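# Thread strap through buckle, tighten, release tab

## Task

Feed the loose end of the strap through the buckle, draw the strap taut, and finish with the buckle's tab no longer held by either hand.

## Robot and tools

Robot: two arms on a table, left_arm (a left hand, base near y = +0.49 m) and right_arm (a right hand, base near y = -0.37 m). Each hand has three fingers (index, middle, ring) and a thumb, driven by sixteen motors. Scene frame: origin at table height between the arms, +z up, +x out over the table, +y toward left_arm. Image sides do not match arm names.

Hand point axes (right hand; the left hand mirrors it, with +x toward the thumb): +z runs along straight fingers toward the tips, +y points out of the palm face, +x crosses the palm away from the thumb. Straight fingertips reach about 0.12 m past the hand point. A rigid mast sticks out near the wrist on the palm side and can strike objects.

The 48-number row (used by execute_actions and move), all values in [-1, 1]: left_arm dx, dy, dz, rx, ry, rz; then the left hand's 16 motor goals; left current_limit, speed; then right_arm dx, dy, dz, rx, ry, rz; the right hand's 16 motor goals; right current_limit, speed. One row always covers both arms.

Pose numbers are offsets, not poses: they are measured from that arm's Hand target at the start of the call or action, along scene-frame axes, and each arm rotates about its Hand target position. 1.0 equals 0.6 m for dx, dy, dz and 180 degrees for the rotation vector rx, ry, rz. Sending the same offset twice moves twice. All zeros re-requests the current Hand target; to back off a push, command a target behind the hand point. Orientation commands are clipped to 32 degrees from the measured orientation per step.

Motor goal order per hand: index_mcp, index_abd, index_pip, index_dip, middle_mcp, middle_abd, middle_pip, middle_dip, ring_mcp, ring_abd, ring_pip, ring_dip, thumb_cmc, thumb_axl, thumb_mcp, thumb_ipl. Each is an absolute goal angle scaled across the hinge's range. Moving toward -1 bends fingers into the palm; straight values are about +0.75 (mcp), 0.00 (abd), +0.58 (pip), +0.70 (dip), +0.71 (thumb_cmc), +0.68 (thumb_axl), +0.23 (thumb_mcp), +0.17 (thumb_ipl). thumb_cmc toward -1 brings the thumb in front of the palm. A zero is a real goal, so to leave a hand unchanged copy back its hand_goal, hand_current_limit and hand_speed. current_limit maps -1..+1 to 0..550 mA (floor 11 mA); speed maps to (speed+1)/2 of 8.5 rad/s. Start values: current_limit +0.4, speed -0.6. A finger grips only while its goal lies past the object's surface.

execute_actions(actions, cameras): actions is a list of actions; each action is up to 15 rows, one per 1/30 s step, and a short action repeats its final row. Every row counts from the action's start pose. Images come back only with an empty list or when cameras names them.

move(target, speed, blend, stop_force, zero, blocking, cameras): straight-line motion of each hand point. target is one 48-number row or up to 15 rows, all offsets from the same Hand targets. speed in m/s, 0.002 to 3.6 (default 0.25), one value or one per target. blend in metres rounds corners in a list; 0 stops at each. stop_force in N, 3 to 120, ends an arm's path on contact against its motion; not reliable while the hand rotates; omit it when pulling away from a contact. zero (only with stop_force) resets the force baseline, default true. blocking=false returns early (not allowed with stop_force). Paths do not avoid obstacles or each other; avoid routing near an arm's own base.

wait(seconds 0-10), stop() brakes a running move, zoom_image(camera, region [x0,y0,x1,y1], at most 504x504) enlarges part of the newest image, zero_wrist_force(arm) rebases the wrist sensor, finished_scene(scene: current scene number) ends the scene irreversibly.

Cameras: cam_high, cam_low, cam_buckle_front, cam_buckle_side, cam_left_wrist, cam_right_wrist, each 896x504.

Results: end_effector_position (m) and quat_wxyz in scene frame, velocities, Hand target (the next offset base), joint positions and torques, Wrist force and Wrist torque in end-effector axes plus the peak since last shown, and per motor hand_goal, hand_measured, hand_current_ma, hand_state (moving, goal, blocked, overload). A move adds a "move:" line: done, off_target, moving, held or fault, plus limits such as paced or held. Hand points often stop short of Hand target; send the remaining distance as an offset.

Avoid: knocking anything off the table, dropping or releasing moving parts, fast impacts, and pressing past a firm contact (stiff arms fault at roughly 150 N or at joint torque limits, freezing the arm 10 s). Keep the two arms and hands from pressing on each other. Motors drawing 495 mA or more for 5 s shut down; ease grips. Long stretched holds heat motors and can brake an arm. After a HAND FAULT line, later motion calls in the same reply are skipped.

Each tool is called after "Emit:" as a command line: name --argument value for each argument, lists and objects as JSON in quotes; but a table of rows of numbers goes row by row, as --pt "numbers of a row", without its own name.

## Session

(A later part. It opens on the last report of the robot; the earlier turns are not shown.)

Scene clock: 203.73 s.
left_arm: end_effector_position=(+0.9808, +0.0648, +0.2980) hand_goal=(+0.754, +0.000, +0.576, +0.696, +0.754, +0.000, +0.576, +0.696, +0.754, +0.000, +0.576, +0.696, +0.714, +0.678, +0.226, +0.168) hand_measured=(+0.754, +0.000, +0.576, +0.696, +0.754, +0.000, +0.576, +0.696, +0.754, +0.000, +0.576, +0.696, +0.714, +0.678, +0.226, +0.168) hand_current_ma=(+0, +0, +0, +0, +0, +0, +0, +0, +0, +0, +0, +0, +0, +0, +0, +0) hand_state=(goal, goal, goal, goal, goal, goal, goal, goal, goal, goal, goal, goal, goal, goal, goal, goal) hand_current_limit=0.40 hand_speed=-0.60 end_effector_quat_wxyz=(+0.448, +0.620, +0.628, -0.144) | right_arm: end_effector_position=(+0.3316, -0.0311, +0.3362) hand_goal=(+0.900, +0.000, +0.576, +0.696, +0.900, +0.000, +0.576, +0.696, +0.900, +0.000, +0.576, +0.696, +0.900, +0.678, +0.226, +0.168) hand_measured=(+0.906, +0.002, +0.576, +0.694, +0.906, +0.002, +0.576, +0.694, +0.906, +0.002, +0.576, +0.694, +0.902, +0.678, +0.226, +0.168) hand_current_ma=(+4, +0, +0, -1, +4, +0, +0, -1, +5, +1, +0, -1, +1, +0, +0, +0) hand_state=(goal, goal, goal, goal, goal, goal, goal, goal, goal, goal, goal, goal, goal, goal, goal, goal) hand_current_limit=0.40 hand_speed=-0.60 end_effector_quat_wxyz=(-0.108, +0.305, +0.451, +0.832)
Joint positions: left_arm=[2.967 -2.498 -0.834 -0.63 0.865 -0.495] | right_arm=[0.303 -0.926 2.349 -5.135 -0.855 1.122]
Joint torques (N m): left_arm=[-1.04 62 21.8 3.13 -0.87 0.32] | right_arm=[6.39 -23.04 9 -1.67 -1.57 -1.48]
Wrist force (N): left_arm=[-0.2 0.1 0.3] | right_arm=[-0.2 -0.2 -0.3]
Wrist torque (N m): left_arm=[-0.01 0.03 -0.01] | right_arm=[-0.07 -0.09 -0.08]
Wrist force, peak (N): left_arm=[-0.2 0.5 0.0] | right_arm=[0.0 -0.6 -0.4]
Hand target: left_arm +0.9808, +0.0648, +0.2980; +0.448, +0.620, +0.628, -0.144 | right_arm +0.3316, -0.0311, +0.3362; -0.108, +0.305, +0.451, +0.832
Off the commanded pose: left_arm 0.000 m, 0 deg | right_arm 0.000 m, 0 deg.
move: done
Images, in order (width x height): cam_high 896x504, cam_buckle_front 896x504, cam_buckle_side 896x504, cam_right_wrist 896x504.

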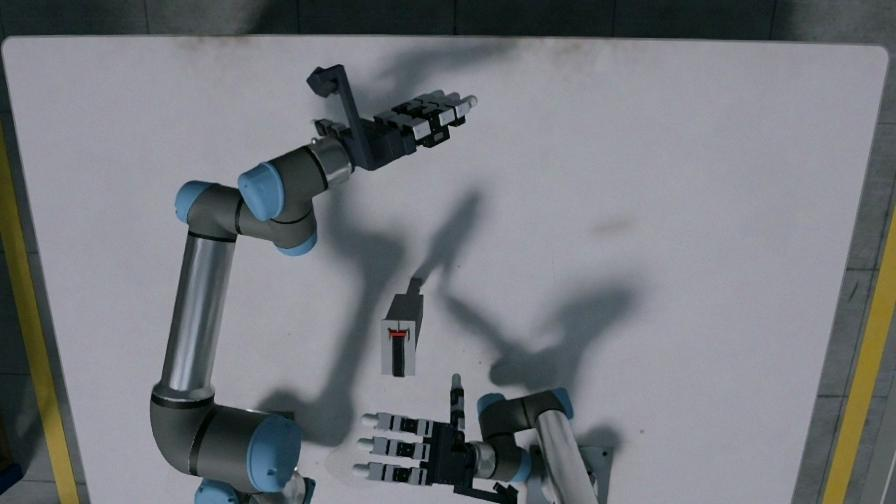

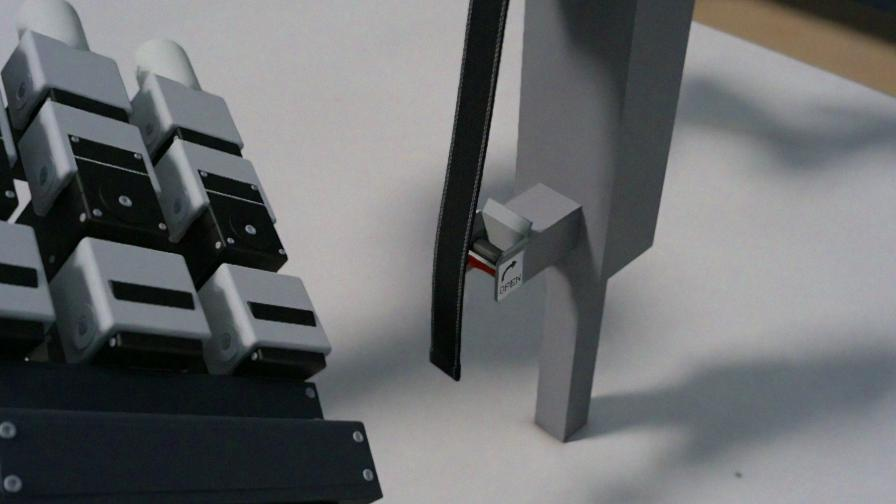

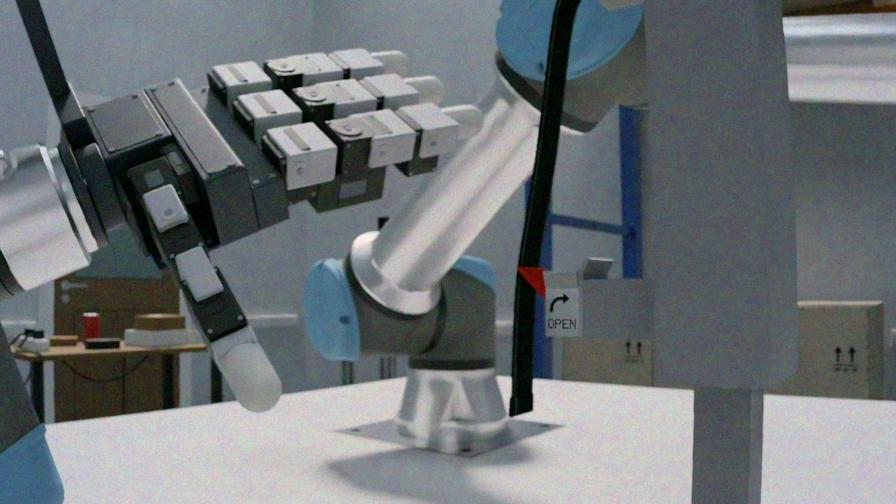

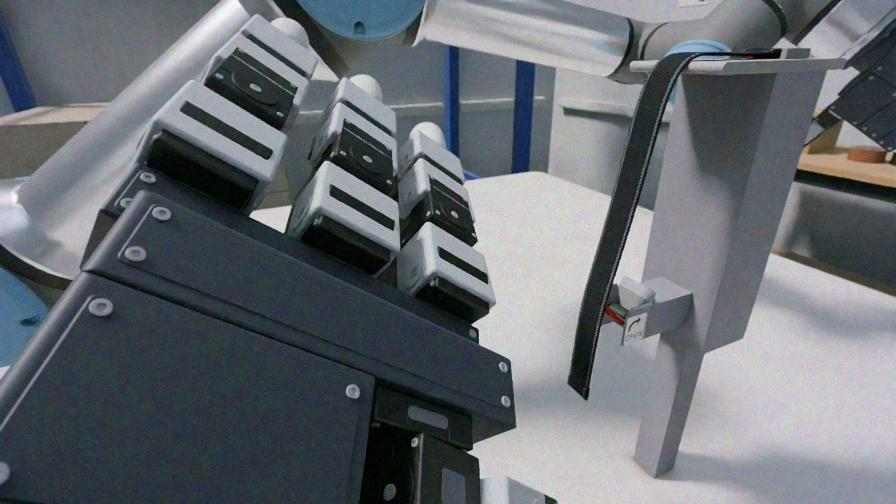

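Emit:
move --pt "0 0 0 0 0 0 0.754 0 0.576 0.696 0.754 0 0.576 0.696 0.754 0 0.576 0.696 0.714 0.678 0.226 0.168 0.4 -0.6 0 -0.38 0.08 0 0 0 0.9 0 0.576 0.696 0.9 0 0.576 0.696 0.9 0 0.576 0.696 0.714 0.678 0.226 0.168 0.4 -0.6" --pt "0 0 0 0 0 0 0.754 0 0.576 0.696 0.754 0 0.576 0.696 0.754 0 0.576 0.696 0.714 0.678 0.226 0.168 0.4 -0.6 0.25 -0.42 0.11 0 0 0 0.9 0 0.576 0.696 0.9 0 0.576 0.696 0.9 0 0.576 0.696 0.714 0.678 0.226 0.168 0.4 -0.6" --speed 0.2 --blend 0.03

Emit:
move --target '[0,0,0,0,0,0, 0.754,0,0.576,0.696,0.754,0,0.576,0.696,0.754,0,0.576,0.696,0.714,0.678,0.226,0.168,0.4,-0.6, 0,0,0,0.7206,0.4488,0.003, 0.9,0,0.576,0.696,0.9,0,0.576,0.696,0.9,0,0.576,0.696,0.714,0.678,0.95,0.9,0.4,-0.6]' --speed 0.35 --cameras '["cam_high","cam_right_wrist"]'

Scene clock: 407.30 s.
left_arm: end_effector_position=(+0.9808, +0.0648, +0.2980) hand_goal=(+0.754, +0.000, +0.576, +0.696, +0.754, +0.000, +0.576, +0.696, +0.754, +0.000, +0.576, +0.696, +0.714, +0.678, +0.226, +0.168) hand_measured=(+0.754, +0.000, +0.576, +0.696, +0.754, +0.000, +0.576, +0.696, +0.754, +0.000, +0.576, +0.696, +0.714, +0.678, +0.226, +0.168) hand_current_ma=(+0, +0, +0, +0, +0, +0, +0, +0, +0, +0, +0, +0, +0, +0, +0, +0) hand_state=(goal, goal, goal, goal, goal, goal, goal, goal, goal, goal, goal, goal, goal, goal, goal, goal) hand_current_limit=0.40 hand_speed=-0.60 end_effector_quat_wxyz=(+0.448, +0.620, +0.628, -0.144) | right_arm: end_effector_position=(+0.4815, -0.2830, +0.4021) hand_goal=(+0.900, +0.000, +0.576, +0.696, +0.900, +0.000, +0.576, +0.696, +0.900, +0.000, +0.576, +0.696, +0.714, +0.678, +0.226, +0.168) hand_measured=(+0.906, +0.002, +0.576, +0.694, +0.906, +0.002, +0.576, +0.694, +0.906, +0.002, +0.576, +0.694, +0.726, +0.678, +0.226, +0.168) hand_current_ma=(+5, +0, +0, -1, +4, +0, +0, -1, +6, +1, +0, -1, +12, +0, +0, +0) hand_state=(goal, goal, goal, goal, goal, goal, goal, goal, goal, goal, goal, goal, goal, goal, goal, goal) hand_current_limit=0.40 hand_speed=-0.60 end_effector_quat_wxyz=(-0.108, +0.305, +0.451, +0.832)
Joint positions: left_arm=[2.967 -2.498 -0.834 -0.63 0.865 -0.495] | right_arm=[-0.511 -1.182 1.983 -5.614 -0.422 2.405]
Joint torques (N m): left_arm=[-1.44 61.53 21.7 2.99 -0.89 0.25] | right_arm=[-7.77 -20.7 -26.84 4.3 -0.87 -1.38]
Wrist force (N): left_arm=[-0.1 0.1 0.2] | right_arm=[0.0 0.0 -0.3]
Wrist torque (N m): left_arm=[0.00 0.03 -0.01] | right_arm=[-0.03 -0.13 -0.04]
Wrist force, peak (N): left_arm=[-0.2 0.4 0.3] | right_arm=[-1.3 1.2 0.2]
Hand target: left_arm +0.9808, +0.0648, +0.2980; +0.448, +0.620, +0.628, -0.144 | right_arm +0.4816, -0.2831, +0.4022; -0.108, +0.305, +0.451, +0.832
Off the commanded pose: left_arm 0.000 m, 0 deg | right_arm 0.000 m, 0 deg.
move: done

Scene clock: 411.63 s.
left_arm: end_effector_position=(+0.9808, +0.0648, +0.2980) hand_goal=(+0.754, +0.000, +0.576, +0.696, +0.754, +0.000, +0.576, +0.696, +0.754, +0.000, +0.576, +0.696, +0.714, +0.678, +0.226, +0.168) hand_measured=(+0.754, +0.000, +0.576, +0.696, +0.754, +0.000, +0.576, +0.696, +0.754, +0.000, +0.576, +0.696, +0.714, +0.678, +0.226, +0.168) hand_current_ma=(+0, +0, +0, +0, +0, +0, +0, +0, +0, +0, +0, +0, +0, +0, +0, +0) hand_state=(goal, goal, goal, goal, goal, goal, goal, goal, goal, goal, goal, goal, goal, goal, goal, goal) hand_current_limit=0.40 hand_speed=-0.60 end_effector_quat_wxyz=(+0.448, +0.620, +0.628, -0.144) | right_arm: end_effector_position=(+0.4816, -0.2831, +0.4023) hand_goal=(+0.900, +0.000, +0.576, +0.696, +0.900, +0.000, +0.576, +0.696, +0.900, +0.000, +0.576, +0.696, +0.714, +0.678, +0.950, +0.900) hand_measured=(+0.892, +0.002, +0.576, +0.694, +0.894, +0.002, +0.576, +0.694, +0.892, +0.002, +0.576, +0.694, +0.712, +0.680, +0.948, +0.898) hand_current_ma=(-7, +0, +0, -1, -6, +0, +0, -1, -7, +0, +0, -1, -1, +1, -1, -1) hand_state=(goal, goal, goal, goal, goal, goal, goal, goal, goal, goal, goal, goal, goal, goal, goal, goal) hand_current_limit=0.40 hand_speed=-0.60 end_effector_quat_wxyz=(+0.511, -0.408, +0.635, -0.411) end_effector_velocity=(+0.000, +0.000, -0.001) end_effector_angular_velocity=(+0.005, +0.005, -0.001)
Joint positions: left_arm=[2.967 -2.498 -0.834 -0.63 0.865 -0.495] | right_arm=[-0.251 -1.826 2.262 -3.436 -1.428 3.444]
Joint velocities: left_arm=[within noise] | right_arm=[0 0 0.001 0.005 0 0.004]
Joint torques (N m): left_arm=[-0.5 60.73 21.97 2.99 -0.81 0.2] | right_arm=[5.31 -10.17 -8.79 -1 0.79 1.31]
Wrist force (N): left_arm=[-0.1 0.1 0.1] | right_arm=[-1.9 -0.4 0.4]
Wrist torque (N m): left_arm=[0.00 0.02 -0.01] | right_arm=[0.40 -0.20 -0.18]
Wrist force, peak (N): left_arm=[0.0 0.5 0.3] | right_arm=[-2.0 -0.7 0.4]
Hand target: left_arm +0.9808, +0.0648, +0.2980; +0.448, +0.620, +0.628, -0.144 | right_arm +0.4816, -0.2831, +0.4022; +0.511, -0.408, +0.635, -0.411
Off the commanded pose: left_arm 0.000 m, 0 deg | right_arm 0.000 m, 0 deg.
move: done
Images, in order (width x height): cam_high 896x504, cam_right_wrist 896x504.

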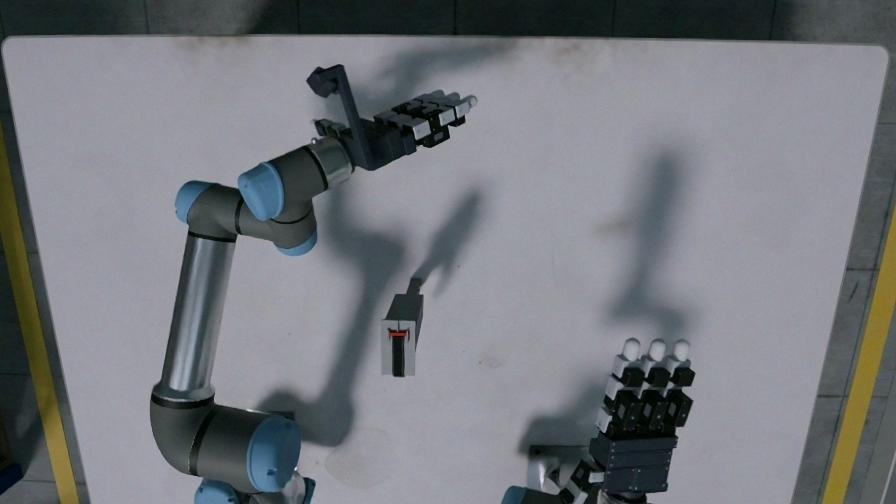

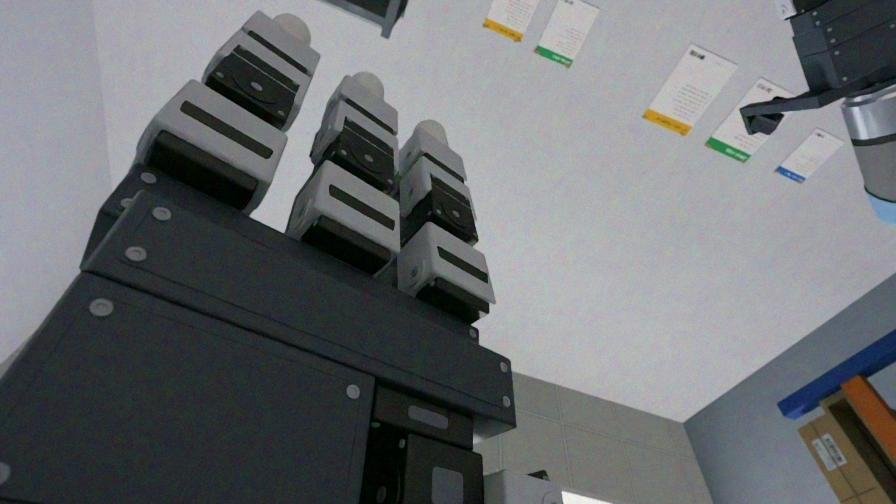

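Emit:
move --target '[0,0,0,0,0,0, 0.754,0,0.576,0.696,0.754,0,0.576,0.696,0.754,0,0.576,0.696,0.714,0.678,0.226,0.168,0.4,-0.6, -0.063,0.2,-0.447,0,0,0, 0.9,0,0.576,0.696,0.9,0,0.576,0.696,0.9,0,0.576,0.696,0.714,0.678,0.95,0.9,0.4,-0.6]' --speed 0.15 --cameras '["cam_high","cam_low","cam_buckle_side","cam_buckle_front","cam_right_wrist"]'

Scene clock: 422.07 s.
left_arm: end_effector_position=(+0.9808, +0.0648, +0.2980) hand_goal=(+0.754, +0.000, +0.576, +0.696, +0.754, +0.000, +0.576, +0.696, +0.754, +0.000, +0.576, +0.696, +0.714, +0.678, +0.226, +0.168) hand_measured=(+0.754, +0.000, +0.576, +0.696, +0.754, +0.000, +0.576, +0.696, +0.754, +0.000, +0.576, +0.696, +0.714, +0.678, +0.226, +0.168) hand_current_ma=(+0, +0, +0, +0, +0, +0, +0, +0, +0, +0, +0, +0, +0, +0, +0, +0) hand_state=(goal, goal, goal, goal, goal, goal, goal, goal, goal, goal, goal, goal, goal, goal, goal, goal) hand_current_limit=0.40 hand_speed=-0.60 end_effector_quat_wxyz=(+0.448, +0.620, +0.628, -0.144) | right_arm: end_effector_position=(+0.4438, -0.1630, +0.1340) hand_goal=(+0.900, +0.000, +0.576, +0.696, +0.900, +0.000, +0.576, +0.696, +0.900, +0.000, +0.576, +0.696, +0.714, +0.678, +0.950, +0.900) hand_measured=(+0.892, +0.002, +0.576, +0.694, +0.892, +0.002, +0.576, +0.694, +0.892, +0.002, +0.576, +0.694, +0.712, +0.680, +0.948, +0.898) hand_current_ma=(-8, +0, +0, -1, -7, +0, +0, -1, -9, +0, +0, -1, -1, +1, -1, -1) hand_state=(goal, goal, goal, goal, goal, goal, goal, goal, goal, goal, goal, goal, goal, goal, goal, goal) hand_current_limit=0.40 hand_speed=-0.60 end_effector_quat_wxyz=(+0.511, -0.408, +0.635, -0.411)
Joint positions: left_arm=[2.967 -2.498 -0.834 -0.63 0.865 -0.495] | right_arm=[0.191 -1.04 2.482 -4.437 -1.865 3.507]
Joint torques (N m): left_arm=[-0.58 61.72 21.69 3.17 -1.01 0.35] | right_arm=[2.22 -19.82 8.57 -4.27 -0.72 -1.82]
Wrist force (N): left_arm=[-0.1 0.2 0.0] | right_arm=[-1.7 -0.5 0.3]
Wrist torque (N m): left_arm=[0.02 0.01 -0.01] | right_arm=[0.40 -0.20 -0.26]
Wrist force, peak (N): left_arm=[-0.2 0.4 0.3] | right_arm=[-1.7 -2.2 0.4]
Hand target: left_arm +0.9808, +0.0648, +0.2980; +0.448, +0.620, +0.628, -0.144 | right_arm +0.4438, -0.1631, +0.1340; +0.511, -0.408, +0.635, -0.411
Off the commanded pose: left_arm 0.000 m, 0 deg | right_arm 0.000 m, 0 deg.
move: done
Images, in order (width x height): cam_high 896x504, cam_low 896x504, cam_buckle_front 896x504, cam_buckle_side 896x504, cam_right_wrist 896x504.

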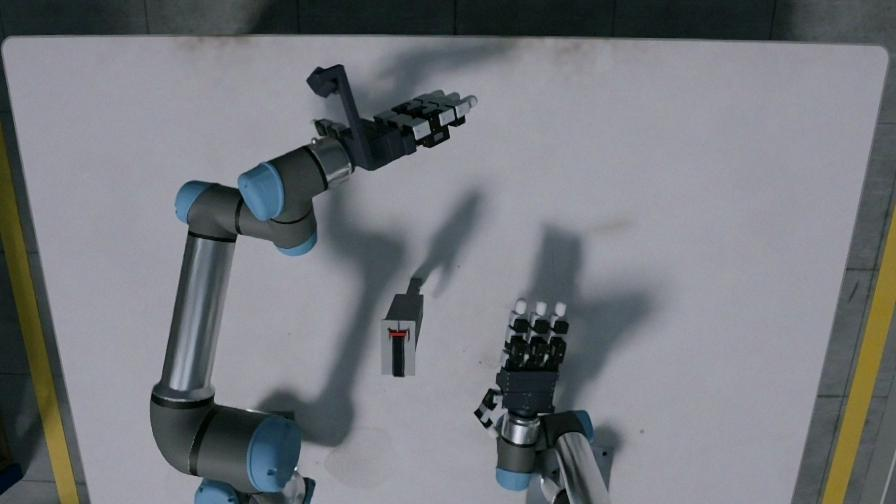

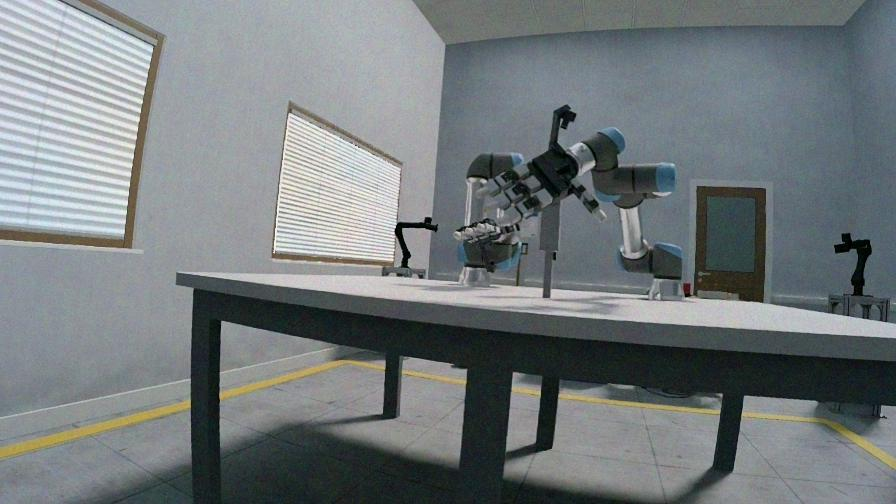

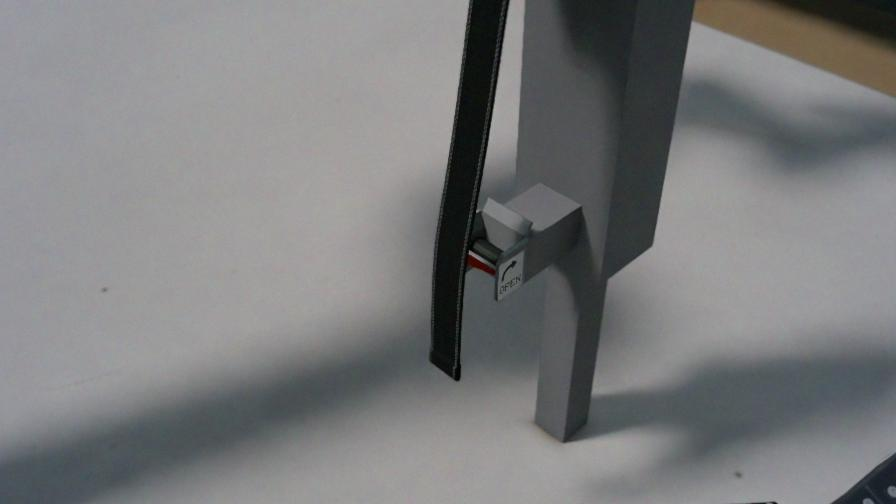

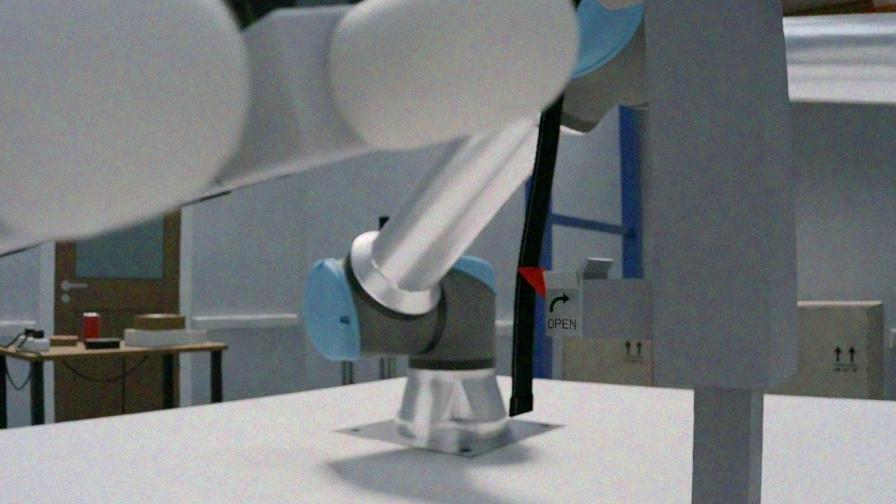

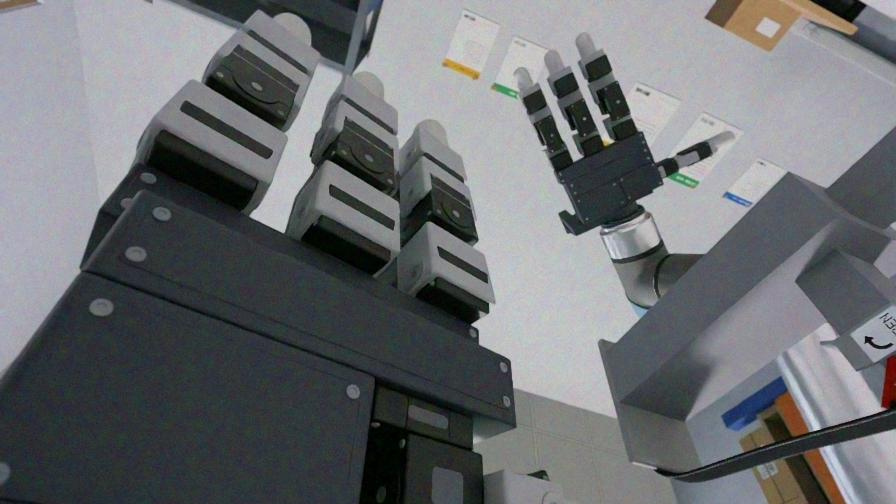

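Emit:
move --target '[0,0,0,0,0,0, 0.754,0,0.576,0.696,0.754,0,0.576,0.696,0.754,0,0.576,0.696,0.714,0.678,0.226,0.168,0.4,-0.6, 0,0.09,0,0,0,0, 0.9,0,0.576,0.696,0.9,0,0.576,0.696,0.9,0,0.576,0.696,0.714,0.678,0.95,0.9,0.4,-0.6]' --speed 0.1 --cameras '["cam_high","cam_right_wrist"]'

Emit:
zoom_image --camera "cam_right_wrist" --region '[640, 260, 890, 460]'

Scene clock: 428.57 s.
left_arm: end_effector_position=(+0.9808, +0.0648, +0.2980) hand_goal=(+0.754, +0.000, +0.576, +0.696, +0.754, +0.000, +0.576, +0.696, +0.754, +0.000, +0.576, +0.696, +0.714, +0.678, +0.226, +0.168) hand_measured=(+0.754, +0.000, +0.576, +0.696, +0.754, +0.000, +0.576, +0.696, +0.754, +0.000, +0.576, +0.696, +0.714, +0.678, +0.226, +0.168) hand_current_ma=(+0, +0, +0, +0, +0, +0, +0, +0, +0, +0, +0, +0, +0, +0, +0, +0) hand_state=(goal, goal, goal, goal, goal, goal, goal, goal, goal, goal, goal, goal, goal, goal, goal, goal) hand_current_limit=0.40 hand_speed=-0.60 end_effector_quat_wxyz=(+0.448, +0.620, +0.628, -0.144) | right_arm: end_effector_position=(+0.4438, -0.1091, +0.1340) hand_goal=(+0.900, +0.000, +0.576, +0.696, +0.900, +0.000, +0.576, +0.696, +0.900, +0.000, +0.576, +0.696, +0.714, +0.678, +0.950, +0.900) hand_measured=(+0.892, +0.002, +0.576, +0.694, +0.892, +0.002, +0.576, +0.694, +0.892, +0.002, +0.576, +0.694, +0.712, +0.680, +0.950, +0.898) hand_current_ma=(-8, +0, +0, -1, -7, +0, +0, -1, -9, +0, +0, -1, -1, +1, +0, -1) hand_state=(goal, goal, goal, goal, goal, goal, goal, goal, goal, goal, goal, goal, goal, goal, goal, goal) hand_current_limit=0.40 hand_speed=-0.60 end_effector_quat_wxyz=(+0.511, -0.408, +0.635, -0.411)
Joint positions: left_arm=[2.967 -2.498 -0.834 -0.63 0.865 -0.495] | right_arm=[0.365 -1.018 2.385 -4.352 -2.037 3.536]
Joint torques (N m): left_arm=[-0.52 60.68 22.53 2.97 -1.26 0.4] | right_arm=[5.89 -33.36 2.41 -2.77 -0.88 -1.9]
Wrist force (N): left_arm=[-0.1 0.2 0.3] | right_arm=[-1.8 -0.4 0.3]
Wrist torque (N m): left_arm=[0.01 0.02 -0.01] | right_arm=[0.42 -0.20 -0.25]
Wrist force, peak (N): left_arm=[-0.3 0.3 0.1] | right_arm=[-2.6 0.0 0.1]
Hand target: left_arm +0.9808, +0.0648, +0.2980; +0.448, +0.620, +0.628, -0.144 | right_arm +0.4438, -0.1091, +0.1340; +0.511, -0.408, +0.635, -0.411
Off the commanded pose: left_arm 0.000 m, 0 deg | right_arm 0.000 m, 0 deg.
move: done
Images, in order (width x height): cam_high 896x504, cam_right_wrist 896x504.

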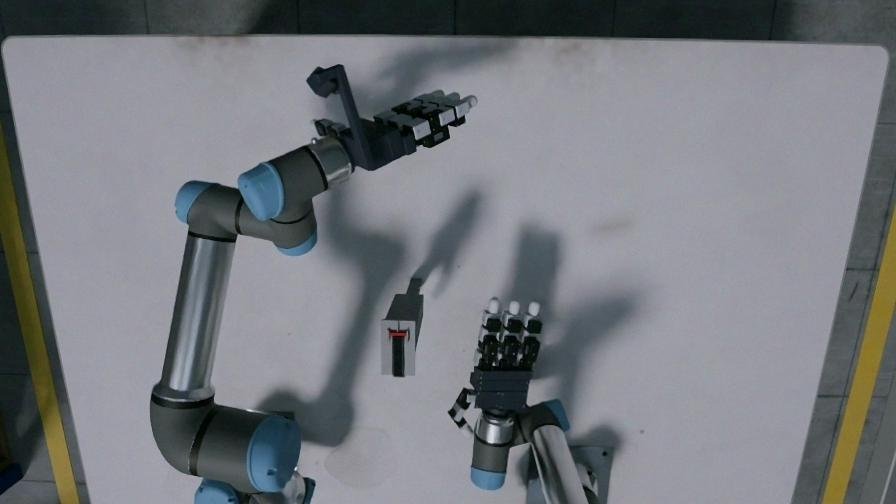

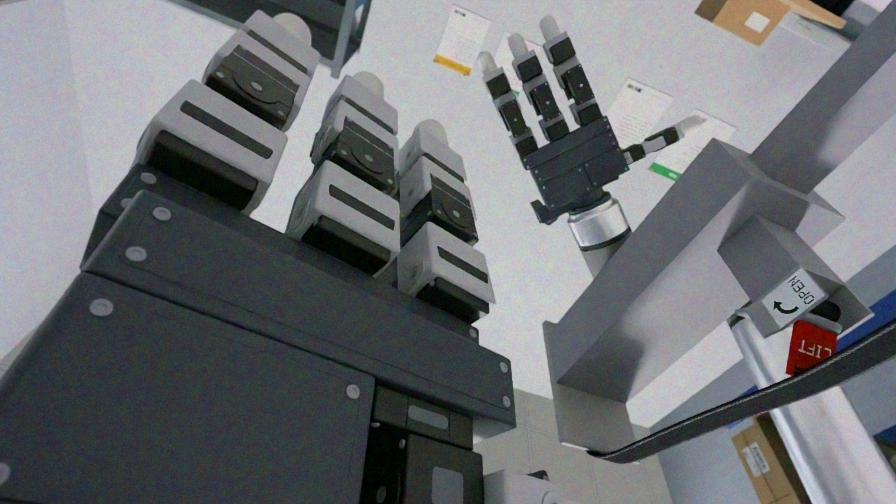

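Scaled by 2.016 from the camera's 896x504 image, which has a finer 1280x720 frame.

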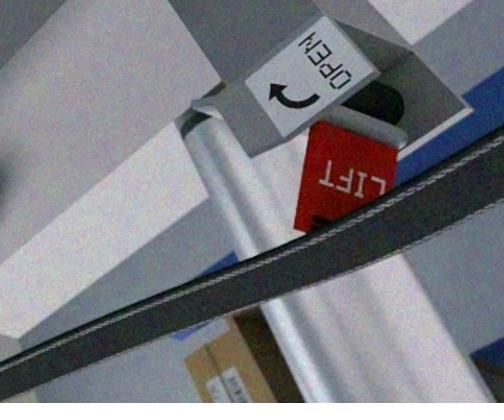

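Emit:
move --pt "0 0 0 0 0 0 0.754 0 0.576 0.696 0.754 0 0.576 0.696 0.754 0 0.576 0.696 0.714 0.678 0.226 0.168 0.4 -0.6 0 -0.2 0.1 0 0 0 0.9 0 0.576 0.696 0.9 0 0.576 0.696 0.9 0 0.576 0.696 0.714 0.678 0.95 0.9 0.4 -0.6" --pt "0 0 0 0 0 0 0.754 0 0.576 0.696 0.754 0 0.576 0.696 0.754 0 0.576 0.696 0.714 0.678 0.226 0.168 0.4 -0.6 -0.04 -0.385 0.327 0 0 0 0.9 0 0.576 0.696 0.9 0 0.576 0.696 0.9 0 0.576 0.696 0.714 0.678 0.95 0.9 0.4 -0.6" --speed 0.2 --blend 0.03

Emit:
move --target '[0,0,0,0,0,0, 0.754,0,0.576,0.696,0.754,0,0.576,0.696,0.754,0,0.576,0.696,0.714,0.678,0.226,0.168,0.4,-0.6, 0,0,0,0.7913,0.42,0.0295, 0.9,0,0.576,0.696,0.9,0,0.576,0.696,0.9,0,0.576,0.696,0.714,0.678,0.226,0.168,0.4,-0.6]' --speed 0.35 --cameras '["cam_high","cam_buckle_front"]'

Scene clock: 519.60 s.
left_arm: end_effector_position=(+0.9808, +0.0648, +0.2980) hand_goal=(+0.754, +0.000, +0.576, +0.696, +0.754, +0.000, +0.576, +0.696, +0.754, +0.000, +0.576, +0.696, +0.714, +0.678, +0.226, +0.168) hand_measured=(+0.754, +0.000, +0.576, +0.696, +0.754, +0.000, +0.576, +0.696, +0.754, +0.000, +0.576, +0.696, +0.714, +0.678, +0.226, +0.168) hand_current_ma=(+0, +0, +0, +0, +0, +0, +0, +0, +0, +0, +0, +0, +0, +0, +0, +0) hand_state=(goal, goal, goal, goal, goal, goal, goal, goal, goal, goal, goal, goal, goal, goal, goal, goal) hand_current_limit=0.40 hand_speed=-0.60 end_effector_quat_wxyz=(+0.448, +0.620, +0.628, -0.144) | right_arm: end_effector_position=(+0.4198, -0.3400, +0.3302) hand_goal=(+0.900, +0.000, +0.576, +0.696, +0.900, +0.000, +0.576, +0.696, +0.900, +0.000, +0.576, +0.696, +0.714, +0.678, +0.950, +0.900) hand_measured=(+0.892, +0.000, +0.576, +0.694, +0.892, +0.000, +0.576, +0.694, +0.890, +0.002, +0.576, +0.694, +0.712, +0.680, +0.950, +0.898) hand_current_ma=(-8, +0, +0, -1, -7, +0, +0, -1, -9, +0, +0, -1, -1, +1, +0, -1) hand_state=(goal, goal, goal, goal, goal, goal, goal, goal, goal, goal, goal, goal, goal, goal, goal, goal) hand_current_limit=0.40 hand_speed=-0.60 end_effector_quat_wxyz=(+0.511, -0.408, +0.635, -0.411) end_effector_velocity=(+0.000, +0.000, +0.000) end_effector_angular_velocity=(+0.002, +0.003, +0.003)
Joint positions: left_arm=[2.967 -2.498 -0.834 -0.63 0.865 -0.495] | right_arm=[-0.602 -1.953 2.55 -3.58 -1.081 3.389]
Joint velocities: left_arm=[within noise] | right_arm=[-0.002 -0.002 0 0.006 0.004 -0.001]
Joint torques (N m): left_arm=[-1.02 60.88 22.07 3.04 -1.14 0.23] | right_arm=[-11.38 -9.28 -9.8 -0.8 1.75 1.44]
Wrist force (N): left_arm=[0.0 0.2 0.0] | right_arm=[-1.6 -0.4 0.3]
Wrist torque (N m): left_arm=[0.03 0.00 0.00] | right_arm=[0.43 -0.22 -0.18]
Wrist force, peak (N): left_arm=[0.0 0.3 0.4] | right_arm=[-3.1 0.8 0.5]
Hand target: left_arm +0.9808, +0.0648, +0.2980; +0.448, +0.620, +0.628, -0.144 | right_arm +0.4198, -0.3401, +0.3302; +0.511, -0.408, +0.635, -0.411
Off the commanded pose: left_arm 0.000 m, 0 deg | right_arm 0.000 m, 0 deg.
move: done

Scene clock: 524.17 s.
left_arm: end_effector_position=(+0.9808, +0.0648, +0.2980) hand_goal=(+0.754, +0.000, +0.576, +0.696, +0.754, +0.000, +0.576, +0.696, +0.754, +0.000, +0.576, +0.696, +0.714, +0.678, +0.226, +0.168) hand_measured=(+0.754, +0.000, +0.576, +0.696, +0.754, +0.000, +0.576, +0.696, +0.754, +0.000, +0.576, +0.696, +0.714, +0.678, +0.226, +0.168) hand_current_ma=(+0, +0, +0, +0, +0, +0, +0, +0, +0, +0, +0, +0, +0, +0, +0, +0) hand_state=(goal, goal, goal, goal, goal, goal, goal, goal, goal, goal, goal, goal, goal, goal, goal, goal) hand_current_limit=0.40 hand_speed=-0.60 end_effector_quat_wxyz=(+0.448, +0.620, +0.628, -0.144) | right_arm: end_effector_position=(+0.4198, -0.3400, +0.3302) hand_goal=(+0.900, +0.000, +0.576, +0.696, +0.900, +0.000, +0.576, +0.696, +0.900, +0.000, +0.576, +0.696, +0.714, +0.678, +0.226, +0.168) hand_measured=(+0.908, +0.000, +0.576, +0.694, +0.906, +0.000, +0.576, +0.694, +0.908, +0.000, +0.576, +0.694, +0.720, +0.680, +0.226, +0.170) hand_current_ma=(+6, +0, +0, -1, +6, +0, +0, -1, +7, +0, +0, -1, +5, +1, +0, +1) hand_state=(goal, goal, goal, goal, goal, goal, goal, goal, goal, goal, goal, goal, goal, goal, goal, goal) hand_current_limit=0.40 hand_speed=-0.60 end_effector_quat_wxyz=(+0.158, +0.169, +0.684, +0.692)
Joint positions: left_arm=[2.967 -2.498 -0.834 -0.63 0.865 -0.495] | right_arm=[-0.845 -1.504 2.172 -0.648 -0.377 3.14]
Joint torques (N m): left_arm=[-0.54 60.13 22.38 2.93 -1.26 0.21] | right_arm=[-8.31 -12.45 -3.87 2.5 -0.97 -1.31]
Wrist force (N): left_arm=[0.0 0.3 0.0] | right_arm=[-0.5 0.2 -0.2]
Wrist torque (N m): left_arm=[0.03 0.00 0.00] | right_arm=[-0.14 -0.25 -0.10]
Wrist force, peak (N): left_arm=[-0.2 0.3 0.3] | right_arm=[-2.3 -0.6 0.5]
Hand target: left_arm +0.9808, +0.0648, +0.2980; +0.448, +0.620, +0.628, -0.144 | right_arm +0.4198, -0.3401, +0.3302; +0.158, +0.169, +0.684, +0.692
Off the commanded pose: left_arm 0.000 m, 0 deg | right_arm 0.000 m, 0 deg.
move: done
Images, in order (width x height): cam_high 896x504, cam_buckle_front 896x504.

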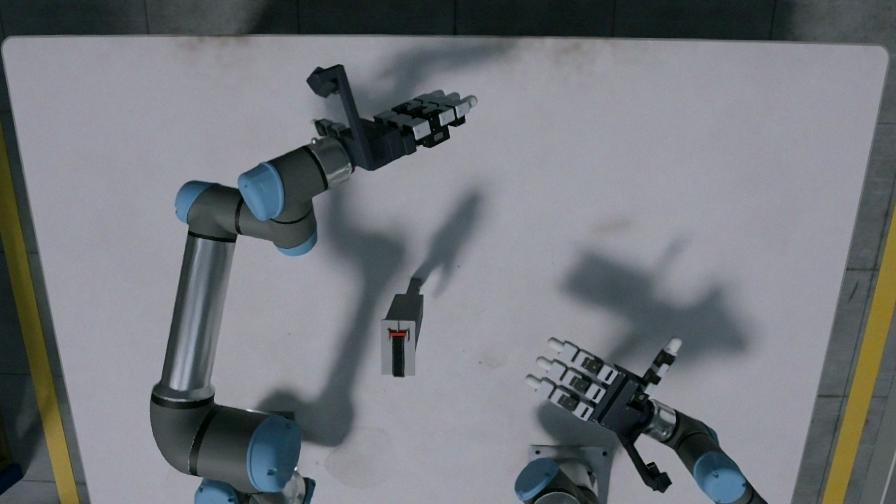

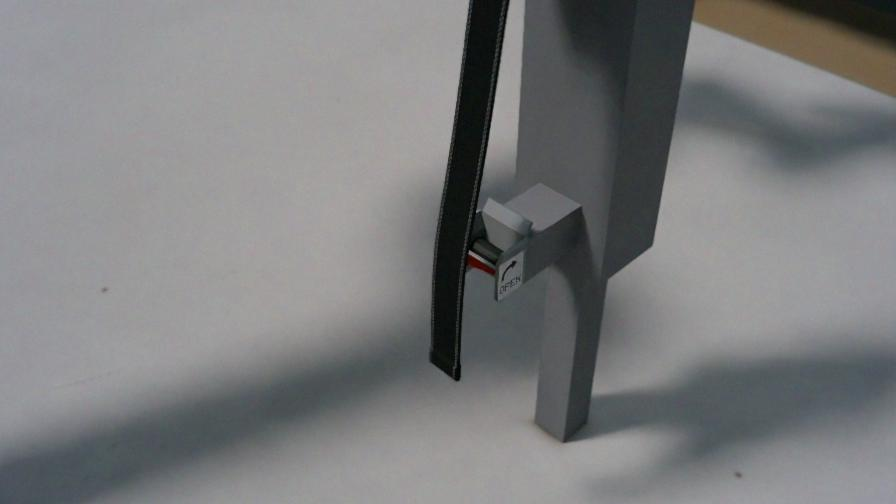

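Emit:
move --target '[-0.6,0.44,0.2,0.6946,-0.3296,-0.0555, -0.205,-0.093,0.139,0.551,0.9,0,0.576,0.696,0.9,0,0.576,0.696,-0.571,0.678,0.226,0.168,0.4,-0.6, 0,0,0,0,0,0, 0.9,0,0.576,0.696,0.9,0,0.576,0.696,0.9,0,0.576,0.696,0.714,0.678,0.226,0.168,0.4,-0.6]' --speed 0.25 --cameras '["cam_high","cam_low","cam_left_wrist"]'

Scene clock: 570.07 s.
left_arm: end_effector_position=(+0.6208, +0.3288, +0.4180) hand_goal=(-0.204, -0.092, +0.140, +0.552, +0.900, +0.000, +0.576, +0.696, +0.900, +0.000, +0.576, +0.696, -0.570, +0.678, +0.226, +0.168) hand_measured=(-0.202, -0.094, +0.142, +0.554, +0.902, -0.002, +0.576, +0.696, +0.902, -0.002, +0.576, +0.696, -0.576, +0.678, +0.224, +0.168) hand_current_ma=(+0, +0, +0, +0, +0, +0, +0, +0, +0, +0, +0, +0, -1, +0, +0, +0) hand_state=(goal, goal, goal, goal, goal, goal, goal, goal, goal, goal, goal, goal, goal, goal, goal, goal) hand_current_limit=0.40 hand_speed=-0.60 end_effector_quat_wxyz=(-0.123, +0.696, +0.122, +0.697) | right_arm: end_effector_position=(+0.4198, -0.3401, +0.3302) hand_goal=(+0.900, +0.000, +0.576, +0.696, +0.900, +0.000, +0.576, +0.696, +0.900, +0.000, +0.576, +0.696, +0.714, +0.678, +0.226, +0.168) hand_measured=(+0.908, +0.000, +0.576, +0.694, +0.906, +0.000, +0.576, +0.694, +0.908, +0.000, +0.576, +0.694, +0.720, +0.680, +0.226, +0.170) hand_current_ma=(+6, +0, +0, -1, +6, +0, +0, -1, +7, +0, +0, -1, +5, +1, +0, +1) hand_state=(goal, goal, goal, goal, goal, goal, goal, goal, goal, goal, goal, goal, goal, goal, goal, goal) hand_current_limit=0.40 hand_speed=-0.60 end_effector_quat_wxyz=(+0.158, +0.169, +0.684, +0.692)
Joint positions: left_arm=[3.087 -1.725 -2.237 0.821 1.992 1.573] | right_arm=[-0.845 -1.504 2.173 -0.648 -0.377 3.14]
Joint torques (N m): left_arm=[1.77 11.33 19.56 4.84 0.74 1.3] | right_arm=[-10.99 -23.43 -2.95 -0.48 -0.71 1.37]
Wrist force (N): left_arm=[5.7 -1.1 -0.2] | right_arm=[-0.4 0.0 -0.2]
Wrist torque (N m): left_arm=[0.12 -0.41 0.13] | right_arm=[-0.16 -0.26 -0.10]
Wrist force, peak (N): left_arm=[6.1 -2.2 -0.7] | right_arm=[-0.6 0.3 -0.4]
Hand target: left_arm +0.6208, +0.3288, +0.4180; -0.123, +0.696, +0.122, +0.697 | right_arm +0.4198, -0.3401, +0.3302; +0.158, +0.169, +0.684, +0.692
Off the commanded pose: left_arm 0.000 m, 0 deg | right_arm 0.000 m, 0 deg.
move: done
Images, in order (width x height): cam_high 896x504, cam_low 896x504, cam_left_wrist 896x504.

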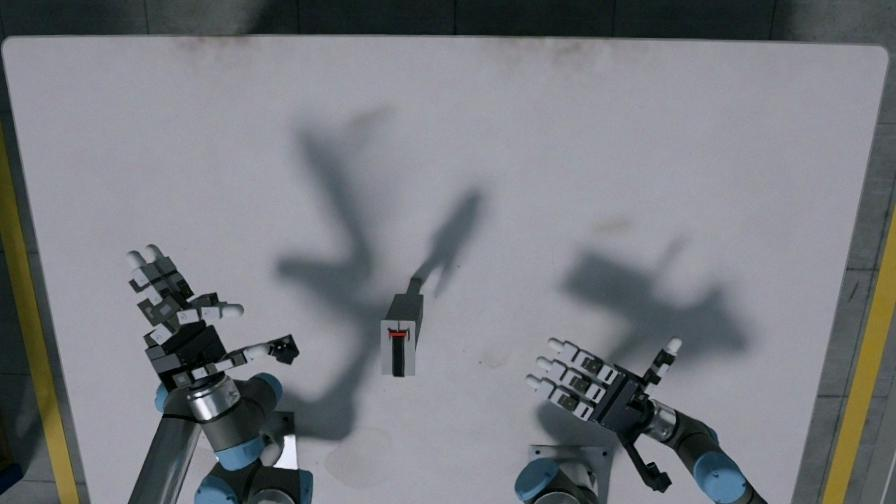

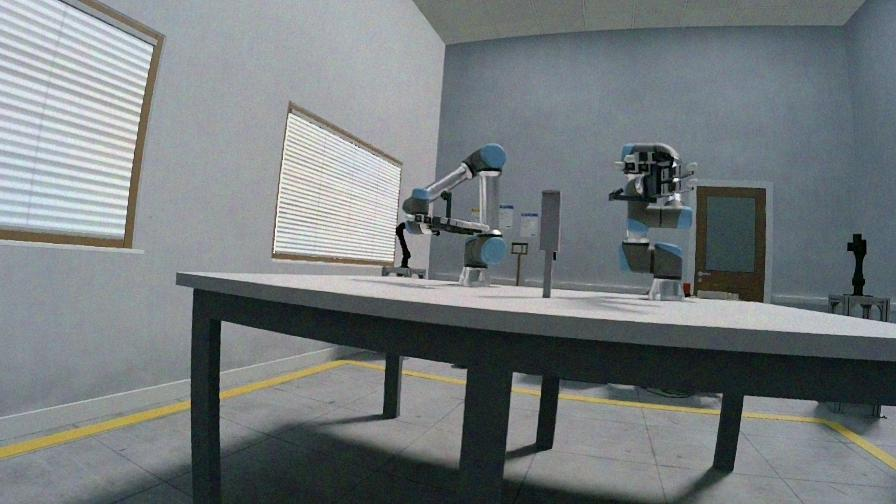

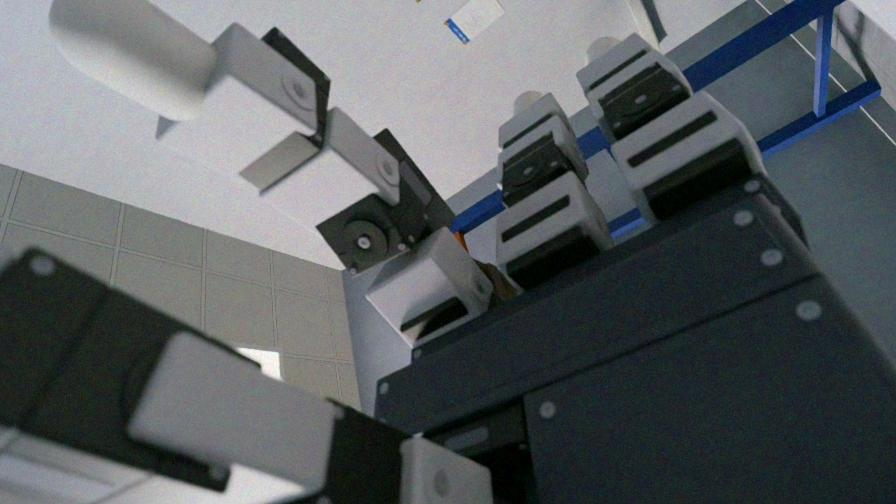

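Emit:
move --target '[-0.401,-0.181,-0.363,0,0,0, -0.205,-0.093,0.139,0.551,0.9,0,0.576,0.696,0.9,0,0.576,0.696,-0.571,0.678,0.226,0.168,0.4,-0.6, 0,0,0,0,0,0, 0.9,0,0.576,0.696,0.9,0,0.576,0.696,0.9,0,0.576,0.696,0.714,0.678,0.226,0.168,0.4,-0.6]' --speed 0.2 --cameras '["cam_high","cam_buckle_front","cam_buckle_side","cam_left_wrist"]'

Scene clock: 575.23 s.
left_arm: end_effector_position=(+0.4381, +0.2469, +0.2528) hand_goal=(-0.204, -0.092, +0.140, +0.552, +0.900, +0.000, +0.576, +0.696, +0.900, +0.000, +0.576, +0.696, -0.570, +0.678, +0.226, +0.168) hand_measured=(-0.204, -0.094, +0.142, +0.554, +0.900, -0.004, +0.576, +0.696, +0.900, -0.004, +0.576, +0.696, -0.578, +0.678, +0.226, +0.168) hand_current_ma=(+0, +0, +0, +0, +0, +0, +0, +0, +0, +0, +0, +0, -1, +0, +0, +0) hand_state=(goal, goal, goal, goal, goal, goal, goal, goal, goal, goal, goal, goal, goal, goal, goal, goal) hand_current_limit=0.40 hand_speed=-0.60 end_effector_quat_wxyz=(-0.123, +0.697, +0.121, +0.696) | right_arm: end_effector_position=(+0.4198, -0.3401, +0.3302) hand_goal=(+0.900, +0.000, +0.576, +0.696, +0.900, +0.000, +0.576, +0.696, +0.900, +0.000, +0.576, +0.696, +0.714, +0.678, +0.226, +0.168) hand_measured=(+0.908, +0.000, +0.576, +0.694, +0.906, +0.000, +0.576, +0.694, +0.908, +0.000, +0.576, +0.694, +0.720, +0.680, +0.226, +0.170) hand_current_ma=(+6, +0, +0, -1, +6, +0, +0, -1, +7, +0, +0, -1, +5, +1, +0, +1) hand_state=(goal, goal, goal, goal, goal, goal, goal, goal, goal, goal, goal, goal, goal, goal, goal, goal) hand_current_limit=0.40 hand_speed=-0.60 end_effector_quat_wxyz=(+0.158, +0.169, +0.684, +0.692)
Joint positions: left_arm=[2.621 -2.129 -2.542 1.526 2.456 1.571] | right_arm=[-0.845 -1.504 2.173 -0.648 -0.377 3.14]
Joint torques (N m): left_arm=[1.58 38.78 11.12 -1.24 -1.88 -0.4] | right_arm=[-10.38 -24.03 -2.89 -0.55 -0.96 1.48]
Wrist force (N): left_arm=[5.1 -0.9 -0.2] | right_arm=[-0.6 0.2 -0.3]
Wrist torque (N m): left_arm=[0.16 -0.34 0.08] | right_arm=[-0.13 -0.24 -0.11]
Wrist force, peak (N): left_arm=[7.2 -1.2 1.3] | right_arm=[-0.7 0.2 -0.4]
Hand target: left_arm +0.4381, +0.2468, +0.2528; -0.123, +0.697, +0.121, +0.696 (not the last commanded pose) | right_arm +0.4198, -0.3401, +0.3302; +0.158, +0.169, +0.684, +0.692
Off the commanded pose: left_arm 0.083 m, 0 deg | right_arm 0.000 m, 0 deg.
move: held (left_arm; a check stopped the path); limits=held
pose unreachable (left arm): on one or more control steps of this call, first in action 0 (counted from 0), this arm could not follow its commanded pose, so it was not sent that pose on those steps. It may still have moved: this result reports where it is.
cause: moving toward the commanded pose would bring two parts of the arm too close to each other (joints 4 (wrist 1) to 6 (wrist 3) lie between them).
Images, in order (width x height): cam_high 896x504, cam_buckle_front 896x504, cam_buckle_side 896x504, cam_left_wrist 896x504.

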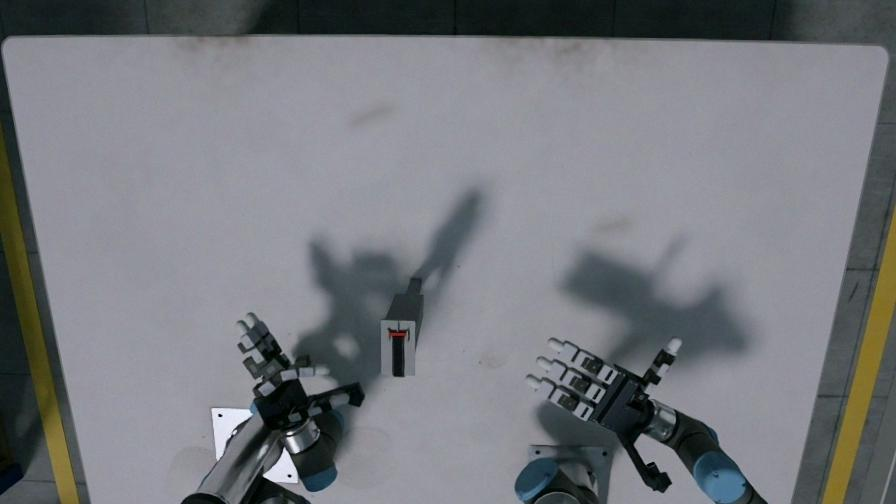

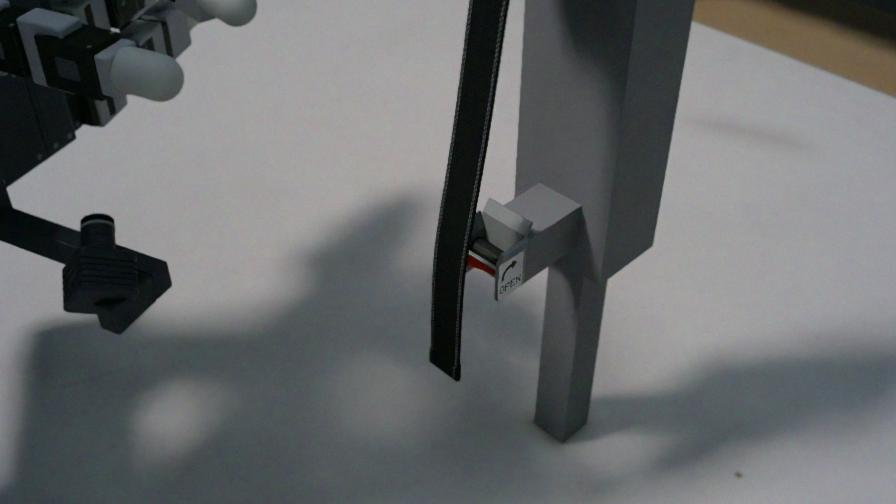

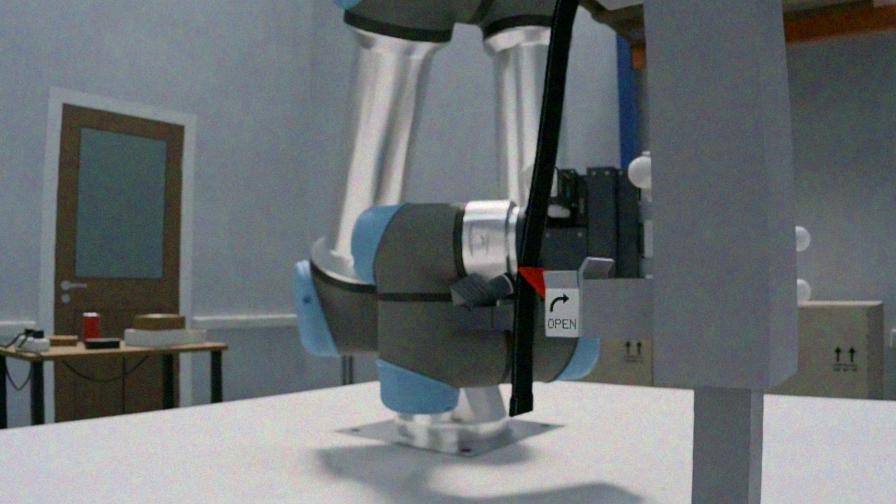

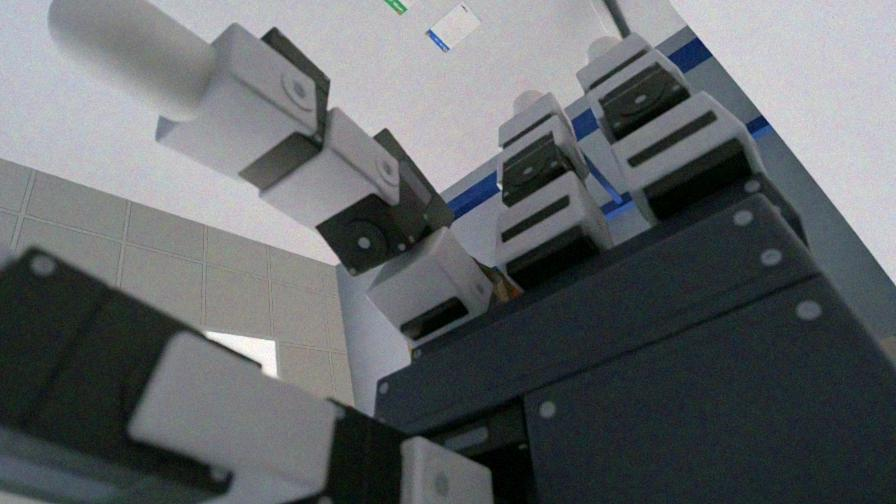

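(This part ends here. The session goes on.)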